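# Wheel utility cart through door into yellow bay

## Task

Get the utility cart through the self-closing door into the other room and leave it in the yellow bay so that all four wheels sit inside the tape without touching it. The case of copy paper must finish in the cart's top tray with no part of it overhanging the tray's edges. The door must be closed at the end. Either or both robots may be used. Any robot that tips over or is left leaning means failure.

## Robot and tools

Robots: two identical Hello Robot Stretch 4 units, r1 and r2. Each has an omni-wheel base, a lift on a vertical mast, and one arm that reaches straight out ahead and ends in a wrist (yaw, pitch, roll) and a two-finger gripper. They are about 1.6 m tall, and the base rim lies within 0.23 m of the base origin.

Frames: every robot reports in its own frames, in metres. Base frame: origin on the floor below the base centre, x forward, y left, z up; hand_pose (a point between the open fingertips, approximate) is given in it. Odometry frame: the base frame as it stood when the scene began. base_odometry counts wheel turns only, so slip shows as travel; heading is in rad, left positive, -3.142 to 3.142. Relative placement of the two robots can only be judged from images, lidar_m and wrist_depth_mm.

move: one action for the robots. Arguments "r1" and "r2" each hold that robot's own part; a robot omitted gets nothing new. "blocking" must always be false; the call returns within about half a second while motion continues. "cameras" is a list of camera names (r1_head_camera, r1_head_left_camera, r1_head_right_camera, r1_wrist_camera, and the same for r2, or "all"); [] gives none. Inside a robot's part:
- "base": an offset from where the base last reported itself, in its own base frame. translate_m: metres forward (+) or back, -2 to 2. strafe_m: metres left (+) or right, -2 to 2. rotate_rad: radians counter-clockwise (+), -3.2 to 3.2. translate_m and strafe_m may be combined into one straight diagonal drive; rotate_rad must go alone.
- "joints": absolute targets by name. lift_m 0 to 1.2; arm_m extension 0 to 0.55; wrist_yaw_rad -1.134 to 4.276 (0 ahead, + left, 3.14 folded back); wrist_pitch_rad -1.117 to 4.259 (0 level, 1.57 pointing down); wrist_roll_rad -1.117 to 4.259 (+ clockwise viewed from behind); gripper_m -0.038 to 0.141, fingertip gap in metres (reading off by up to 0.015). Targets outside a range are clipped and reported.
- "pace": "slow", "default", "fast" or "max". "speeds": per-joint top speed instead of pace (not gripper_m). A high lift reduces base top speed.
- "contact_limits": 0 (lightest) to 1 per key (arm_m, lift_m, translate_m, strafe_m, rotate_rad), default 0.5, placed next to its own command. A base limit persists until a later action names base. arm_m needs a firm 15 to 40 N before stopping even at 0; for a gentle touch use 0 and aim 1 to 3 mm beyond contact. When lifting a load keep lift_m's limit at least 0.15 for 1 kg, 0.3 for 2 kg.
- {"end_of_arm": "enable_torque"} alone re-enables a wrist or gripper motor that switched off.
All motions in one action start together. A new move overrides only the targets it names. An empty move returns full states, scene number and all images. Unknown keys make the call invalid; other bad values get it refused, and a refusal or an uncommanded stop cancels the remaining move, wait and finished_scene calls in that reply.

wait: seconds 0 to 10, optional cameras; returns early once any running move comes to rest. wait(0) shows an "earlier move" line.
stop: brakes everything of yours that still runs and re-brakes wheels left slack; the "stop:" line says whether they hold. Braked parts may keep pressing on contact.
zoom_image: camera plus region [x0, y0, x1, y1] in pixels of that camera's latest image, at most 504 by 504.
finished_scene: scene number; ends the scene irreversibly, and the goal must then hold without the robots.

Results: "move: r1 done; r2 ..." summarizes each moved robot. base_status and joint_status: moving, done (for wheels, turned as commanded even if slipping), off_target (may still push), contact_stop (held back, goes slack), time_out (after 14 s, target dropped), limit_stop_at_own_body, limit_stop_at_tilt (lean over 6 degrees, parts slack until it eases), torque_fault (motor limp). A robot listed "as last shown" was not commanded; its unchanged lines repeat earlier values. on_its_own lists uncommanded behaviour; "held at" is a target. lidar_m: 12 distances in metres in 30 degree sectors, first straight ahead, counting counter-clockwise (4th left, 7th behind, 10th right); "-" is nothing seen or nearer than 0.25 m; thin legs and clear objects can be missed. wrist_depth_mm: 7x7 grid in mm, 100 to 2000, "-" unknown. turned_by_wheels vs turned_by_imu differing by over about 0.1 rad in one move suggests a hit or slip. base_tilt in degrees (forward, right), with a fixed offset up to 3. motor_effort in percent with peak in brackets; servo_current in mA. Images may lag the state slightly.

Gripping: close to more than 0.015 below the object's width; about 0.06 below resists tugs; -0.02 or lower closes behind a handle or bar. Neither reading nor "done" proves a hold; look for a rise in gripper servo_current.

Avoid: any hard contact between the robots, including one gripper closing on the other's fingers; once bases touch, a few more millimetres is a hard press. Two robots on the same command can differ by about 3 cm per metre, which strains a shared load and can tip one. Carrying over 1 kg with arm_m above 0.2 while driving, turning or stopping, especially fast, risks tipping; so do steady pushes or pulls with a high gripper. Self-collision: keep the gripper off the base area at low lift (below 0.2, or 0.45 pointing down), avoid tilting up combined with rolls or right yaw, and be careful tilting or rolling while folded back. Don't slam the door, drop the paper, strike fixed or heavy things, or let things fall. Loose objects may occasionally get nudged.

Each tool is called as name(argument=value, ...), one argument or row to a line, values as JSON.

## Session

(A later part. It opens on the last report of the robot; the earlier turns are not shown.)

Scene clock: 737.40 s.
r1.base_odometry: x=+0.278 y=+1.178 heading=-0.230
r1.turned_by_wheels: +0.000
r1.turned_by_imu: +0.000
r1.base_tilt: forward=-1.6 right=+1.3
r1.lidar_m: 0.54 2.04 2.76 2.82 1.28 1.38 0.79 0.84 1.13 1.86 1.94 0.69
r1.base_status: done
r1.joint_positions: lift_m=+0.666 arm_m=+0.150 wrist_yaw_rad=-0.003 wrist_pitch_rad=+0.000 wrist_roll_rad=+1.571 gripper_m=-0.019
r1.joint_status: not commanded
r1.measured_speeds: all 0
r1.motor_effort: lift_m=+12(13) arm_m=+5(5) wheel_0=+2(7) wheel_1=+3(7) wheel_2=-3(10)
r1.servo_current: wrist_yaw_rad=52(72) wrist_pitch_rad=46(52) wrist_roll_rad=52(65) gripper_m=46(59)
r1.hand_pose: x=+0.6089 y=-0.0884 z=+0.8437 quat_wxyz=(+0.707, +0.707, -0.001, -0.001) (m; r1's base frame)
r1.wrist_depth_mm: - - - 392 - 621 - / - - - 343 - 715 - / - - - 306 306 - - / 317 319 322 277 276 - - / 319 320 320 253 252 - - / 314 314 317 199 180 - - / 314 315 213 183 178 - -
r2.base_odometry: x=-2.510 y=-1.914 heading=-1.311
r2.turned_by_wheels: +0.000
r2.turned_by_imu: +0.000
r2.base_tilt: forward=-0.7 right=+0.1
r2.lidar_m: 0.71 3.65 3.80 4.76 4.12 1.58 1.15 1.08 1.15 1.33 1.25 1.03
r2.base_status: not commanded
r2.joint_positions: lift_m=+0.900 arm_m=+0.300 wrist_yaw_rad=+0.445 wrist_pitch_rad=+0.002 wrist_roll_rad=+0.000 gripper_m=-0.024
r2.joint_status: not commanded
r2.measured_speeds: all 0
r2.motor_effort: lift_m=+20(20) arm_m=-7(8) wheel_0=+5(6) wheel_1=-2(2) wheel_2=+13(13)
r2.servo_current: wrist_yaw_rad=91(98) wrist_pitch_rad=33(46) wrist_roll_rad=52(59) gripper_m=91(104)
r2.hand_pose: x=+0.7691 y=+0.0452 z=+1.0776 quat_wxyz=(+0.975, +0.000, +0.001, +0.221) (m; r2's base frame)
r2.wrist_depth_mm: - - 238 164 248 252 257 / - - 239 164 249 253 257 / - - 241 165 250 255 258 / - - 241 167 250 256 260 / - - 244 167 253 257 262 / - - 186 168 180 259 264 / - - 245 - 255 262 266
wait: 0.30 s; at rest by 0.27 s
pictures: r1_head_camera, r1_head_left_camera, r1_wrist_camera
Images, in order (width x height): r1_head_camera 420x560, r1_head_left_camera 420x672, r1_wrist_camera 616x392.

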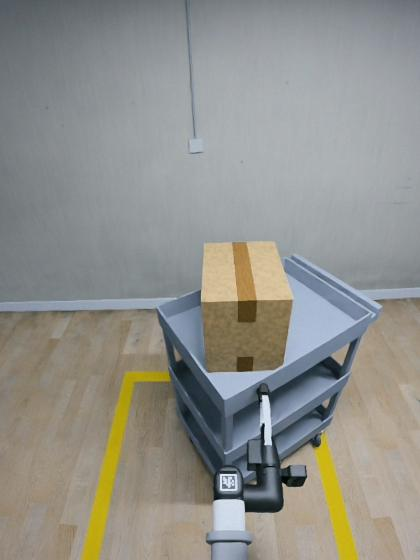

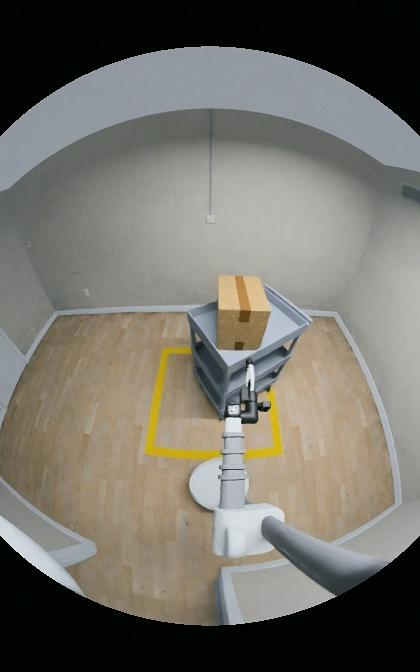

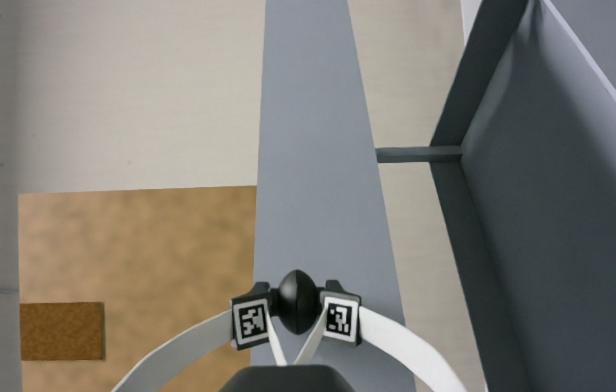

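move(
  blocking=false,
  r1={"base":{"translate_m":-0.08},"pace":"slow"},
)

wait(
  seconds=2.5,
)

move(
  blocking=false,
  r1={"joints":{"lift_m":0.5}},
)

wait(
  seconds=3,
)

wait(
  seconds=0.3,
  cameras=["r1_head_camera","r1_wrist_camera"],
)

Scene clock: 763.67 s.
move: r1 moving
r1.base_odometry: x=+0.266 y=+1.181 heading=-0.231
r1.turned_by_wheels: +0.000
r1.turned_by_imu: -0.001
r1.base_tilt: forward=-1.6 right=+1.3
r1.lidar_m: 0.56 2.05 2.78 2.80 1.26 4.17 0.77 0.81 1.12 1.87 1.91 0.72
r1.base_status: translate_m moving
r1.joint_positions: lift_m=+0.666 arm_m=+0.150 wrist_yaw_rad=-0.003 wrist_pitch_rad=+0.000 wrist_roll_rad=+1.571 gripper_m=-0.019
r1.joint_status: not commanded
r1.measured_speeds: translate_m=-0.048 strafe_m=+0.000 rotate_rad=+0.000 lift_m=+0.000 arm_m=+0.000 wrist_yaw_rad=+0.000 wrist_pitch_rad=+0.000 wrist_roll_rad=+0.000
r1.motor_effort: lift_m=+12(13) arm_m=+5(5) wheel_0=-6(7) wheel_1=-4(5) wheel_2=+5(6)
r1.servo_current: wrist_yaw_rad=52(65) wrist_pitch_rad=39(39) wrist_roll_rad=59(65) gripper_m=52(59)
r1.hand_pose: x=+0.6089 y=-0.0882 z=+0.8437 quat_wxyz=(+0.707, +0.707, -0.001, -0.001) (m; r1's base frame)
r1.wrist_depth_mm: - - - 404 - 627 - / - - - 355 - 699 - / - - - 317 - - - / 327 327 330 287 286 - - / 329 329 329 262 260 - - / 324 325 324 198 180 - - / 320 320 183 184 179 - -
r2: as last shown
r2.lidar_m: 0.69 3.67 3.81 4.73 4.07 1.58 1.16 1.08 1.12 1.29 1.24 1.06
r2.motor_effort: lift_m=+20(20) arm_m=-7(7) wheel_0=+5(6) wheel_1=-1(2) wheel_2=+13(13)
r2.servo_current: wrist_yaw_rad=85(91) wrist_pitch_rad=39(46) wrist_roll_rad=46(59) gripper_m=98(98)
r2.wrist_depth_mm: - - 237 164 247 253 256 / - - 239 164 249 253 257 / - - 240 165 250 255 259 / - - 241 167 251 255 262 / - - 243 167 253 256 263 / - - 186 167 181 259 264 / - - 246 - 255 262 265
pictures: none

Scene clock: 765.23 s.
earlier move: r1 done
r1.base_odometry: x=+0.200 y=+1.197 heading=-0.230
r1.turned_by_wheels: +0.000
r1.turned_by_imu: +0.000
r1.base_tilt: forward=-1.6 right=+1.3
r1.lidar_m: 0.62 2.12 2.85 2.84 1.23 3.99 0.70 0.75 1.03 1.85 1.94 0.79
r1.base_status: done
r1.joint_positions: lift_m=+0.666 arm_m=+0.150 wrist_yaw_rad=-0.003 wrist_pitch_rad=+0.000 wrist_roll_rad=+1.571 gripper_m=-0.019
r1.joint_status: not commanded
r1.measured_speeds: all 0
r1.motor_effort: lift_m=+13(13) arm_m=+5(5) wheel_0=-3(7) wheel_1=-1(7) wheel_2=+3(8)
r1.servo_current: wrist_yaw_rad=52(72) wrist_pitch_rad=46(52) wrist_roll_rad=39(65) gripper_m=52(59)
r1.hand_pose: x=+0.6089 y=-0.0882 z=+0.8437 quat_wxyz=(+0.707, +0.707, -0.001, -0.001) (m; r1's base frame)
r1.wrist_depth_mm: - - - 500 - - - / - - - 439 - 768 - / - - - 394 - - - / - 399 399 355 - - - / - 399 397 325 324 - - / - 394 394 198 178 - - / - 389 180 183 155 - -
r2.base_odometry: x=-2.510 y=-1.914 heading=-1.311
r2.turned_by_wheels: +0.000
r2.turned_by_imu: +0.000
r2.base_tilt: forward=-0.6 right=+0.1
r2.lidar_m: 0.72 3.66 3.81 4.72 4.10 1.56 1.13 1.08 1.15 1.29 1.24 1.05
r2.base_status: not commanded
r2.joint_positions: lift_m=+0.900 arm_m=+0.300 wrist_yaw_rad=+0.445 wrist_pitch_rad=+0.002 wrist_roll_rad=+0.000 gripper_m=-0.024
r2.joint_status: not commanded
r2.measured_speeds: all 0
r2.motor_effort: lift_m=+20(20) arm_m=-7(8) wheel_0=+6(6) wheel_1=-1(2) wheel_2=+13(13)
r2.servo_current: wrist_yaw_rad=72(98) wrist_pitch_rad=39(46) wrist_roll_rad=59(59) gripper_m=85(98)
r2.hand_pose: x=+0.7691 y=+0.0452 z=+1.0776 quat_wxyz=(+0.975, +0.000, +0.001, +0.221) (m; r2's base frame)
r2.wrist_depth_mm: - - 238 164 247 253 256 / - - 239 165 248 254 257 / - - 239 165 250 255 259 / - - 241 166 251 256 259 / - - 244 167 254 258 262 / - - 186 167 181 258 264 / - - 245 - 255 262 265
wait: 1.57 of 2.5 s (r1 has come to rest)
pictures: none

Scene clock: 765.73 s.
move: r1 moving
r1.base_odometry: x=+0.200 y=+1.197 heading=-0.230
r1.turned_by_wheels: +0.000
r1.turned_by_imu: +0.000
r1.base_tilt: forward=-1.6 right=+1.3
r1.lidar_m: 0.62 2.11 2.87 2.82 1.24 4.01 0.69 0.74 1.04 1.86 1.94 0.79
r1.base_status: not commanded
r1.joint_positions: lift_m=+0.628 arm_m=+0.150 wrist_yaw_rad=-0.003 wrist_pitch_rad=+0.000 wrist_roll_rad=+1.571 gripper_m=-0.019
r1.joint_status: lift_m moving
r1.measured_speeds: translate_m=+0.000 strafe_m=+0.000 rotate_rad=+0.000 lift_m=-0.146 arm_m=+0.000 wrist_yaw_rad=+0.000 wrist_pitch_rad=+0.000 wrist_roll_rad=+0.000
r1.motor_effort: lift_m=+12(13) arm_m=+5(5) wheel_0=-3(4) wheel_1=-2(2) wheel_2=+3(3)
r1.servo_current: wrist_yaw_rad=39(59) wrist_pitch_rad=39(46) wrist_roll_rad=39(65) gripper_m=52(52)
r1.hand_pose: x=+0.6089 y=-0.0882 z=+0.8058 quat_wxyz=(+0.707, +0.707, -0.001, -0.001) (m; r1's base frame)
r1.wrist_depth_mm: - - - 500 - - - / - - 442 439 - 750 - / - - 394 394 - - - / 397 399 368 357 - - - / 397 397 397 324 - - - / 392 392 309 198 171 - - / 389 387 179 168 145 - -
r2: as last shown
r2.lidar_m: 0.68 3.65 3.81 4.71 4.06 1.58 1.13 1.07 1.16 1.32 1.25 1.04
r2.motor_effort: lift_m=+20(20) arm_m=-8(8) wheel_0=+5(6) wheel_1=-1(2) wheel_2=+13(13)
r2.servo_current: wrist_yaw_rad=85(98) wrist_pitch_rad=39(46) wrist_roll_rad=52(52) gripper_m=98(98)
r2.wrist_depth_mm: - - 237 164 246 252 255 / - - 239 165 248 253 258 / - - 240 165 250 254 258 / - - 242 167 251 256 260 / - - 243 167 253 257 262 / - - 186 168 180 259 264 / - - 246 - 255 262 265
pictures: none

Scene clock: 767.00 s.
earlier move: r1 done
r1.base_odometry: x=+0.200 y=+1.197 heading=-0.230
r1.turned_by_wheels: +0.000
r1.turned_by_imu: +0.000
r1.base_tilt: forward=-1.6 right=+1.2
r1.lidar_m: 0.63 2.11 2.88 2.83 1.23 4.03 0.72 0.75 1.03 1.86 1.93 0.78
r1.base_status: not commanded
r1.joint_positions: lift_m=+0.501 arm_m=+0.150 wrist_yaw_rad=-0.003 wrist_pitch_rad=+0.000 wrist_roll_rad=+1.571 gripper_m=-0.019
r1.joint_status: all done
r1.measured_speeds: all 0
r1.motor_effort: lift_m=+13(14) arm_m=+5(5) wheel_0=-3(4) wheel_1=-2(2) wheel_2=+3(3)
r1.servo_current: wrist_yaw_rad=46(72) wrist_pitch_rad=46(46) wrist_roll_rad=52(65) gripper_m=52(52)
r1.hand_pose: x=+0.6089 y=-0.0882 z=+0.6787 quat_wxyz=(+0.707, +0.707, -0.001, -0.001) (m; r1's base frame)
r1.wrist_depth_mm: - 508 525 - - 1255 683 / - 445 459 - - 1205 759 / - 397 512 - 917 384 - / 397 355 442 - - 357 - / 392 325 492 - - 324 - / 389 300 336 198 171 297 296 / 279 277 179 144 145 273 273
r2.base_odometry: x=-2.510 y=-1.914 heading=-1.311
r2.turned_by_wheels: +0.000
r2.turned_by_imu: +0.000
r2.base_tilt: forward=-0.6 right=+0.1
r2.lidar_m: 0.69 3.64 3.80 4.71 4.09 1.57 1.13 1.09 1.12 1.31 1.24 1.07
r2.base_status: not commanded
r2.joint_positions: lift_m=+0.900 arm_m=+0.300 wrist_yaw_rad=+0.445 wrist_pitch_rad=+0.002 wrist_roll_rad=+0.000 gripper_m=-0.024
r2.joint_status: not commanded
r2.measured_speeds: all 0
r2.motor_effort: lift_m=+20(20) arm_m=-7(8) wheel_0=+5(6) wheel_1=-1(2) wheel_2=+13(13)
r2.servo_current: wrist_yaw_rad=91(98) wrist_pitch_rad=39(46) wrist_roll_rad=52(59) gripper_m=98(98)
r2.hand_pose: x=+0.7691 y=+0.0452 z=+1.0776 quat_wxyz=(+0.975, +0.000, +0.001, +0.221) (m; r2's base frame)
r2.wrist_depth_mm: - - 238 164 247 252 255 / - - 239 165 249 253 257 / - - 240 165 250 255 259 / - - 242 167 251 255 260 / - - 243 167 253 258 260 / - - 186 168 180 259 264 / - - 246 - 256 262 266
wait: 1.27 of 3 s (r1 has come to rest)
pictures: none

Scene clock: 767.30 s.
r1.base_odometry: x=+0.200 y=+1.197 heading=-0.230
r1.turned_by_wheels: +0.000
r1.turned_by_imu: +0.000
r1.base_tilt: forward=-1.6 right=+1.3
r1.lidar_m: 0.61 2.13 2.85 2.81 1.23 4.00 0.69 0.74 1.03 1.87 1.94 0.78
r1.base_status: not commanded
r1.joint_positions: lift_m=+0.501 arm_m=+0.150 wrist_yaw_rad=-0.003 wrist_pitch_rad=+0.000 wrist_roll_rad=+1.571 gripper_m=-0.019
r1.joint_status: all done
r1.measured_speeds: all 0
r1.motor_effort: lift_m=+12(14) arm_m=+5(5) wheel_0=-3(4) wheel_1=-2(2) wheel_2=+3(3)
r1.servo_current: wrist_yaw_rad=52(72) wrist_pitch_rad=39(46) wrist_roll_rad=52(65) gripper_m=59(52)
r1.hand_pose: x=+0.6089 y=-0.0882 z=+0.6787 quat_wxyz=(+0.707, +0.707, -0.001, -0.001) (m; r1's base frame)
r1.wrist_depth_mm: - 512 517 - - 1229 683 / - 445 469 - - 1182 768 / - 397 517 - 904 382 - / 397 355 445 - - 355 - / 394 325 492 - - 322 - / 392 297 332 198 170 298 297 / 278 276 179 144 145 274 274
r2.base_odometry: x=-2.510 y=-1.914 heading=-1.311
r2.turned_by_wheels: +0.000
r2.turned_by_imu: +0.000
r2.base_tilt: forward=-0.7 right=+0.1
r2.lidar_m: 0.70 3.66 3.83 4.72 4.10 1.55 1.14 1.09 1.14 1.28 1.20 1.05
r2.base_status: not commanded
r2.joint_positions: lift_m=+0.900 arm_m=+0.300 wrist_yaw_rad=+0.445 wrist_pitch_rad=+0.002 wrist_roll_rad=+0.000 gripper_m=-0.024
r2.joint_status: not commanded
r2.measured_speeds: all 0
r2.motor_effort: lift_m=+20(20) arm_m=-7(8) wheel_0=+6(6) wheel_1=-1(2) wheel_2=+13(13)
r2.servo_current: wrist_yaw_rad=91(98) wrist_pitch_rad=39(46) wrist_roll_rad=46(59) gripper_m=98(98)
r2.hand_pose: x=+0.7691 y=+0.0452 z=+1.0776 quat_wxyz=(+0.975, +0.000, +0.001, +0.221) (m; r2's base frame)
r2.wrist_depth_mm: - - 237 165 247 252 256 / - - 239 165 248 254 257 / - - 240 165 250 255 259 / - - 241 166 251 257 259 / - - 243 167 253 257 262 / - - 186 167 181 259 264 / - - 246 - 256 263 266
wait: 0.30 s; at rest by 0.27 s
pictures: r1_head_camera, r1_wrist_camera
Images, in order (width x height): r1_head_camera 420x560, r1_wrist_camera 616x392.

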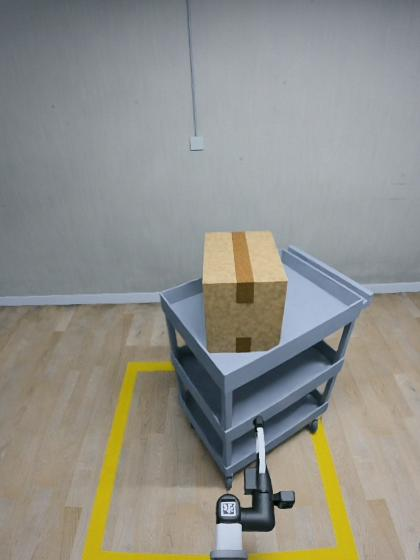

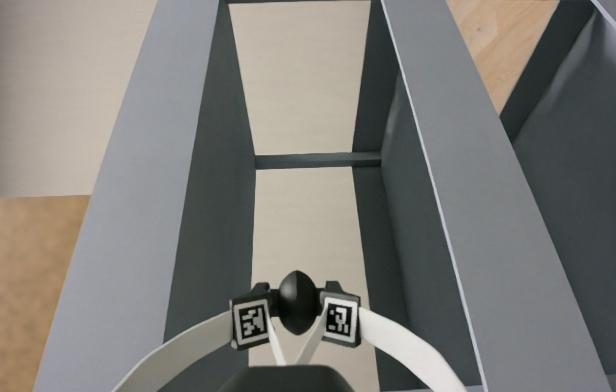

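move(
  blocking=false,
  r1={"base":{"translate_m":0.16},"pace":"slow"},
)

wait(
  seconds=4,
)

move(
  blocking=false,
  r1={"base":{"strafe_m":0.2,"translate_m":-0.03},"pace":"slow"},
)

wait(
  seconds=5,
)

wait(
  seconds=0.3,
  cameras=["r1_head_camera","r1_wrist_camera","r1_head_left_camera"],
)

Scene clock: 774.90 s.
move: r1 moving
r1.base_odometry: x=+0.212 y=+1.194 heading=-0.230
r1.turned_by_wheels: +0.000
r1.turned_by_imu: +0.000
r1.base_tilt: forward=-1.6 right=+1.3
r1.lidar_m: 0.60 2.12 2.85 2.82 1.22 4.07 0.72 0.77 1.05 1.85 1.94 0.75
r1.base_status: translate_m moving
r1.joint_positions: lift_m=+0.501 arm_m=+0.150 wrist_yaw_rad=-0.003 wrist_pitch_rad=+0.000 wrist_roll_rad=+1.571 gripper_m=-0.019
r1.joint_status: not commanded
r1.measured_speeds: translate_m=+0.049 strafe_m=+0.000 rotate_rad=+0.000 lift_m=+0.000 arm_m=+0.000 wrist_yaw_rad=+0.000 wrist_pitch_rad=+0.000 wrist_roll_rad=+0.000
r1.motor_effort: lift_m=+12(13) arm_m=+5(5) wheel_0=+8(8) wheel_1=+3(7) wheel_2=-4(6)
r1.servo_current: wrist_yaw_rad=46(59) wrist_pitch_rad=39(46) wrist_roll_rad=52(72) gripper_m=46(52)
r1.hand_pose: x=+0.6089 y=-0.0882 z=+0.6787 quat_wxyz=(+0.707, +0.707, -0.001, -0.001) (m; r1's base frame)
r1.wrist_depth_mm: - 492 500 - - 1255 699 / - 427 462 - - 1182 750 / - 382 517 - 778 370 - / 384 343 445 - - 342 - / 379 315 492 - - 314 - / 300 287 334 199 171 287 286 / 272 265 179 144 145 265 270
r2: as last shown
r2.base_tilt: forward=-0.6 right=+0.0
r2.lidar_m: 0.72 3.65 3.78 4.72 4.12 1.57 1.13 1.08 1.14 1.30 1.23 1.06
r2.motor_effort: lift_m=+20(20) arm_m=-7(8) wheel_0=+5(6) wheel_1=-1(2) wheel_2=+13(13)
r2.servo_current: wrist_yaw_rad=91(98) wrist_pitch_rad=33(46) wrist_roll_rad=52(59) gripper_m=85(98)
r2.wrist_depth_mm: - - 238 164 247 251 256 / - - 238 164 249 254 257 / - - 240 165 250 255 259 / - - 243 166 251 256 262 / - - 243 167 253 258 263 / - - 187 168 180 260 265 / - - 245 - 255 262 265
pictures: none

Scene clock: 777.30 s.
earlier move: r1 done
r1.base_odometry: x=+0.356 y=+1.160 heading=-0.230
r1.turned_by_wheels: +0.000
r1.turned_by_imu: +0.000
r1.base_tilt: forward=-1.5 right=+1.2
r1.lidar_m: 0.46 0.87 2.65 2.83 1.31 1.36 0.88 0.90 1.24 1.88 1.94 0.60
r1.base_status: done
r1.joint_positions: lift_m=+0.501 arm_m=+0.150 wrist_yaw_rad=-0.003 wrist_pitch_rad=+0.000 wrist_roll_rad=+1.571 gripper_m=-0.019
r1.joint_status: not commanded
r1.measured_speeds: all 0
r1.motor_effort: lift_m=+12(13) arm_m=+5(5) wheel_0=+4(8) wheel_1=+3(7) wheel_2=-2(7)
r1.servo_current: wrist_yaw_rad=46(72) wrist_pitch_rad=39(46) wrist_roll_rad=46(72) gripper_m=46(59)
r1.hand_pose: x=+0.6089 y=-0.0882 z=+0.6787 quat_wxyz=(+0.707, +0.707, -0.001, -0.001) (m; r1's base frame)
r1.wrist_depth_mm: 270 277 410 - - 274 265 / 243 254 459 - - 241 240 / 215 246 455 - - - 214 / 195 243 442 - - - 197 / 180 237 433 - - - - / 165 237 334 198 170 - - / 154 201 171 145 145 - -
r2.base_odometry: x=-2.510 y=-1.914 heading=-1.311
r2.turned_by_wheels: +0.000
r2.turned_by_imu: +0.000
r2.base_tilt: forward=-0.6 right=+0.0
r2.lidar_m: 0.71 3.68 3.82 4.73 4.09 1.55 1.11 1.09 1.14 1.30 1.23 1.05
r2.base_status: not commanded
r2.joint_positions: lift_m=+0.900 arm_m=+0.300 wrist_yaw_rad=+0.445 wrist_pitch_rad=+0.002 wrist_roll_rad=+0.000 gripper_m=-0.024
r2.joint_status: not commanded
r2.measured_speeds: all 0
r2.motor_effort: lift_m=+20(20) arm_m=-7(8) wheel_0=+5(6) wheel_1=-1(2) wheel_2=+13(13)
r2.servo_current: wrist_yaw_rad=91(98) wrist_pitch_rad=39(52) wrist_roll_rad=46(59) gripper_m=98(98)
r2.hand_pose: x=+0.7691 y=+0.0452 z=+1.0776 quat_wxyz=(+0.975, +0.000, +0.001, +0.221) (m; r2's base frame)
r2.wrist_depth_mm: - - 237 164 247 251 257 / - - 240 164 248 253 257 / - - 240 165 248 254 259 / - - 242 166 252 256 260 / - - 244 166 252 257 263 / - - 186 168 180 259 263 / - - 246 - 255 262 265
wait: 2.40 of 4 s (r1 has come to rest)
pictures: none

Scene clock: 777.80 s.
move: r1 moving
r1.base_odometry: x=+0.357 y=+1.173 heading=-0.230
r1.turned_by_wheels: +0.000
r1.turned_by_imu: +0.000
r1.base_tilt: forward=-1.6 right=+1.3
r1.lidar_m: 0.47 0.89 2.65 2.80 1.31 1.35 0.88 0.92 1.24 1.87 1.94 0.57
r1.base_status: translate_m moving; strafe_m moving
r1.joint_positions: lift_m=+0.501 arm_m=+0.150 wrist_yaw_rad=-0.003 wrist_pitch_rad=+0.000 wrist_roll_rad=+1.571 gripper_m=-0.019
r1.joint_status: not commanded
r1.measured_speeds: translate_m=-0.008 strafe_m=+0.052 rotate_rad=+0.002 lift_m=+0.000 arm_m=+0.000 wrist_yaw_rad=+0.000 wrist_pitch_rad=+0.000 wrist_roll_rad=+0.000
r1.motor_effort: lift_m=+12(13) arm_m=+5(5) wheel_0=-8(8) wheel_1=+6(6) wheel_2=+2(3)
r1.servo_current: wrist_yaw_rad=52(72) wrist_pitch_rad=39(46) wrist_roll_rad=52(65) gripper_m=46(52)
r1.hand_pose: x=+0.6089 y=-0.0882 z=+0.6787 quat_wxyz=(+0.707, +0.707, -0.001, -0.001) (m; r1's base frame)
r1.wrist_depth_mm: 264 270 462 - - 266 259 / 236 248 459 - - 239 233 / 209 245 517 - - - 207 / 189 243 442 - - - - / 175 240 433 - - - - / 162 236 334 198 171 - - / 158 200 171 145 145 - -
r2: as last shown
r2.base_tilt: forward=-0.6 right=+0.1
r2.lidar_m: 0.71 3.65 3.83 4.71 4.09 1.58 1.13 1.08 1.16 1.29 1.24 1.02
r2.motor_effort: lift_m=+20(20) arm_m=-8(8) wheel_0=+6(6) wheel_1=-2(2) wheel_2=+13(13)
r2.servo_current: wrist_yaw_rad=98(98) wrist_pitch_rad=39(46) wrist_roll_rad=52(52) gripper_m=98(98)
r2.wrist_depth_mm: - - 238 164 247 252 254 / - - 239 165 249 253 256 / - - 240 166 250 255 259 / - - 243 167 251 256 259 / - - 244 167 253 257 262 / - - 187 168 180 259 264 / - - 246 - 256 262 265
pictures: none

Scene clock: 780.53 s.
earlier move: r1 done
r1.base_odometry: x=+0.372 y=+1.361 heading=-0.230
r1.turned_by_wheels: -0.001
r1.turned_by_imu: +0.000
r1.base_tilt: forward=-1.6 right=+1.2
r1.lidar_m: 0.54 2.00 2.69 2.61 1.26 1.14 0.93 0.89 1.19 2.06 2.14 0.61
r1.base_status: done
r1.joint_positions: lift_m=+0.501 arm_m=+0.150 wrist_yaw_rad=-0.003 wrist_pitch_rad=+0.000 wrist_roll_rad=+1.571 gripper_m=-0.019
r1.joint_status: not commanded
r1.measured_speeds: all 0
r1.motor_effort: lift_m=+13(13) arm_m=+2(5) wheel_0=-8(14) wheel_1=+2(7) wheel_2=+2(4)
r1.servo_current: wrist_yaw_rad=46(72) wrist_pitch_rad=46(52) wrist_roll_rad=39(65) gripper_m=46(52)
r1.hand_pose: x=+0.6090 y=-0.0883 z=+0.6787 quat_wxyz=(+0.707, +0.707, -0.001, -0.001) (m; r1's base frame)
r1.wrist_depth_mm: 259 266 455 - - 264 262 / 245 251 521 - - 247 248 / 229 244 445 - - - 232 / 216 242 436 - - - 218 / 206 239 427 - - - 208 / 194 236 336 198 170 - 196 / 186 191 187 180 154 193 -
r2.base_odometry: x=-2.510 y=-1.914 heading=-1.311
r2.turned_by_wheels: +0.000
r2.turned_by_imu: +0.000
r2.base_tilt: forward=-0.7 right=+0.0
r2.lidar_m: 0.71 3.66 3.85 4.69 4.11 1.56 1.13 1.07 1.16 1.31 1.25 1.06
r2.base_status: not commanded
r2.joint_positions: lift_m=+0.900 arm_m=+0.300 wrist_yaw_rad=+0.445 wrist_pitch_rad=+0.002 wrist_roll_rad=+0.000 gripper_m=-0.024
r2.joint_status: not commanded
r2.measured_speeds: all 0
r2.motor_effort: lift_m=+20(20) arm_m=-8(8) wheel_0=+5(6) wheel_1=-1(2) wheel_2=+13(13)
r2.servo_current: wrist_yaw_rad=91(104) wrist_pitch_rad=39(52) wrist_roll_rad=46(59) gripper_m=91(104)
r2.hand_pose: x=+0.7691 y=+0.0452 z=+1.0776 quat_wxyz=(+0.975, +0.000, +0.001, +0.221) (m; r2's base frame)
r2.wrist_depth_mm: - - 237 164 247 252 255 / - - 239 165 249 253 257 / - - 240 166 250 256 258 / - - 242 167 250 256 260 / - - 243 167 252 257 262 / - - 186 167 181 259 264 / - - 246 - 255 263 266
wait: 2.73 of 5 s (r1 has come to rest)
pictures: none

Scene clock: 780.83 s.
r1.base_odometry: x=+0.372 y=+1.361 heading=-0.230
r1.turned_by_wheels: +0.000
r1.turned_by_imu: +0.000
r1.base_tilt: forward=-1.6 right=+1.2
r1.lidar_m: 0.55 2.00 2.64 2.63 1.28 1.15 0.93 0.85 1.24 2.06 2.13 0.59
r1.base_status: done
r1.joint_positions: lift_m=+0.501 arm_m=+0.150 wrist_yaw_rad=-0.003 wrist_pitch_rad=+0.000 wrist_roll_rad=+1.571 gripper_m=-0.019
r1.joint_status: not commanded
r1.measured_speeds: all 0
r1.motor_effort: lift_m=+13(13) arm_m=+1(5) wheel_0=-8(14) wheel_1=+2(7) wheel_2=+2(4)
r1.servo_current: wrist_yaw_rad=59(72) wrist_pitch_rad=39(52) wrist_roll_rad=26(65) gripper_m=52(52)
r1.hand_pose: x=+0.6090 y=-0.0883 z=+0.6787 quat_wxyz=(+0.707, +0.707, -0.001, -0.001) (m; r1's base frame)
r1.wrist_depth_mm: 259 265 455 - - 265 260 / 246 251 521 - - 246 247 / 229 243 449 - - - 231 / 216 242 439 - - - 218 / 205 239 430 - - - 208 / 194 236 336 198 171 - 196 / 186 190 187 180 154 193 -
r2.base_odometry: x=-2.510 y=-1.914 heading=-1.311
r2.turned_by_wheels: +0.000
r2.turned_by_imu: +0.000
r2.base_tilt: forward=-0.6 right=+0.1
r2.lidar_m: 0.69 3.64 3.82 4.71 4.10 1.56 1.15 1.06 1.14 1.32 1.25 1.04
r2.base_status: not commanded
r2.joint_positions: lift_m=+0.900 arm_m=+0.300 wrist_yaw_rad=+0.445 wrist_pitch_rad=+0.002 wrist_roll_rad=+0.000 gripper_m=-0.024
r2.joint_status: not commanded
r2.measured_speeds: all 0
r2.motor_effort: lift_m=+20(20) arm_m=-7(8) wheel_0=+5(6) wheel_1=-1(2) wheel_2=+13(13)
r2.servo_current: wrist_yaw_rad=78(104) wrist_pitch_rad=33(52) wrist_roll_rad=52(59) gripper_m=98(104)
r2.hand_pose: x=+0.7691 y=+0.0452 z=+1.0776 quat_wxyz=(+0.975, +0.000, +0.001, +0.221) (m; r2's base frame)
r2.wrist_depth_mm: - - 238 164 247 252 256 / - - 238 164 247 253 257 / - - 241 165 249 256 259 / - - 242 167 251 256 260 / - - 245 167 253 258 263 / - - 186 168 181 260 263 / - - 245 - 256 263 265
wait: 0.30 s; at rest by 0.27 s
pictures: r1_head_camera, r1_head_left_camera, r1_wrist_camera
Images, in order (width x height): r1_head_camera 420x560, r1_head_left_camera 420x672, r1_wrist_camera 616x392.

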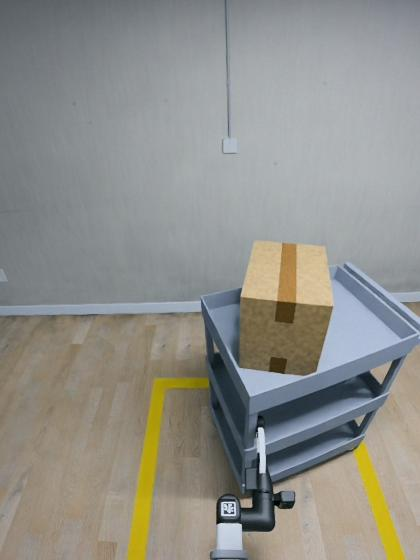

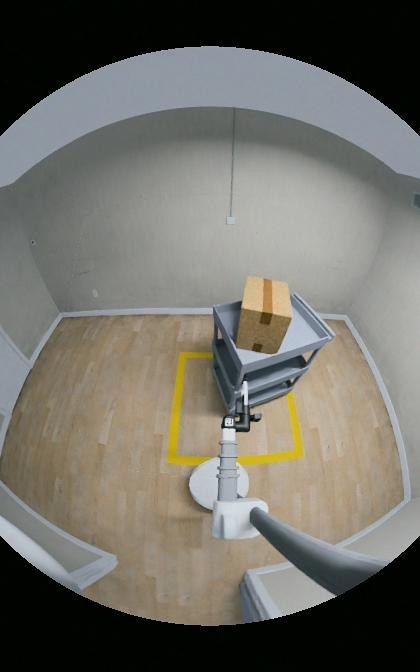

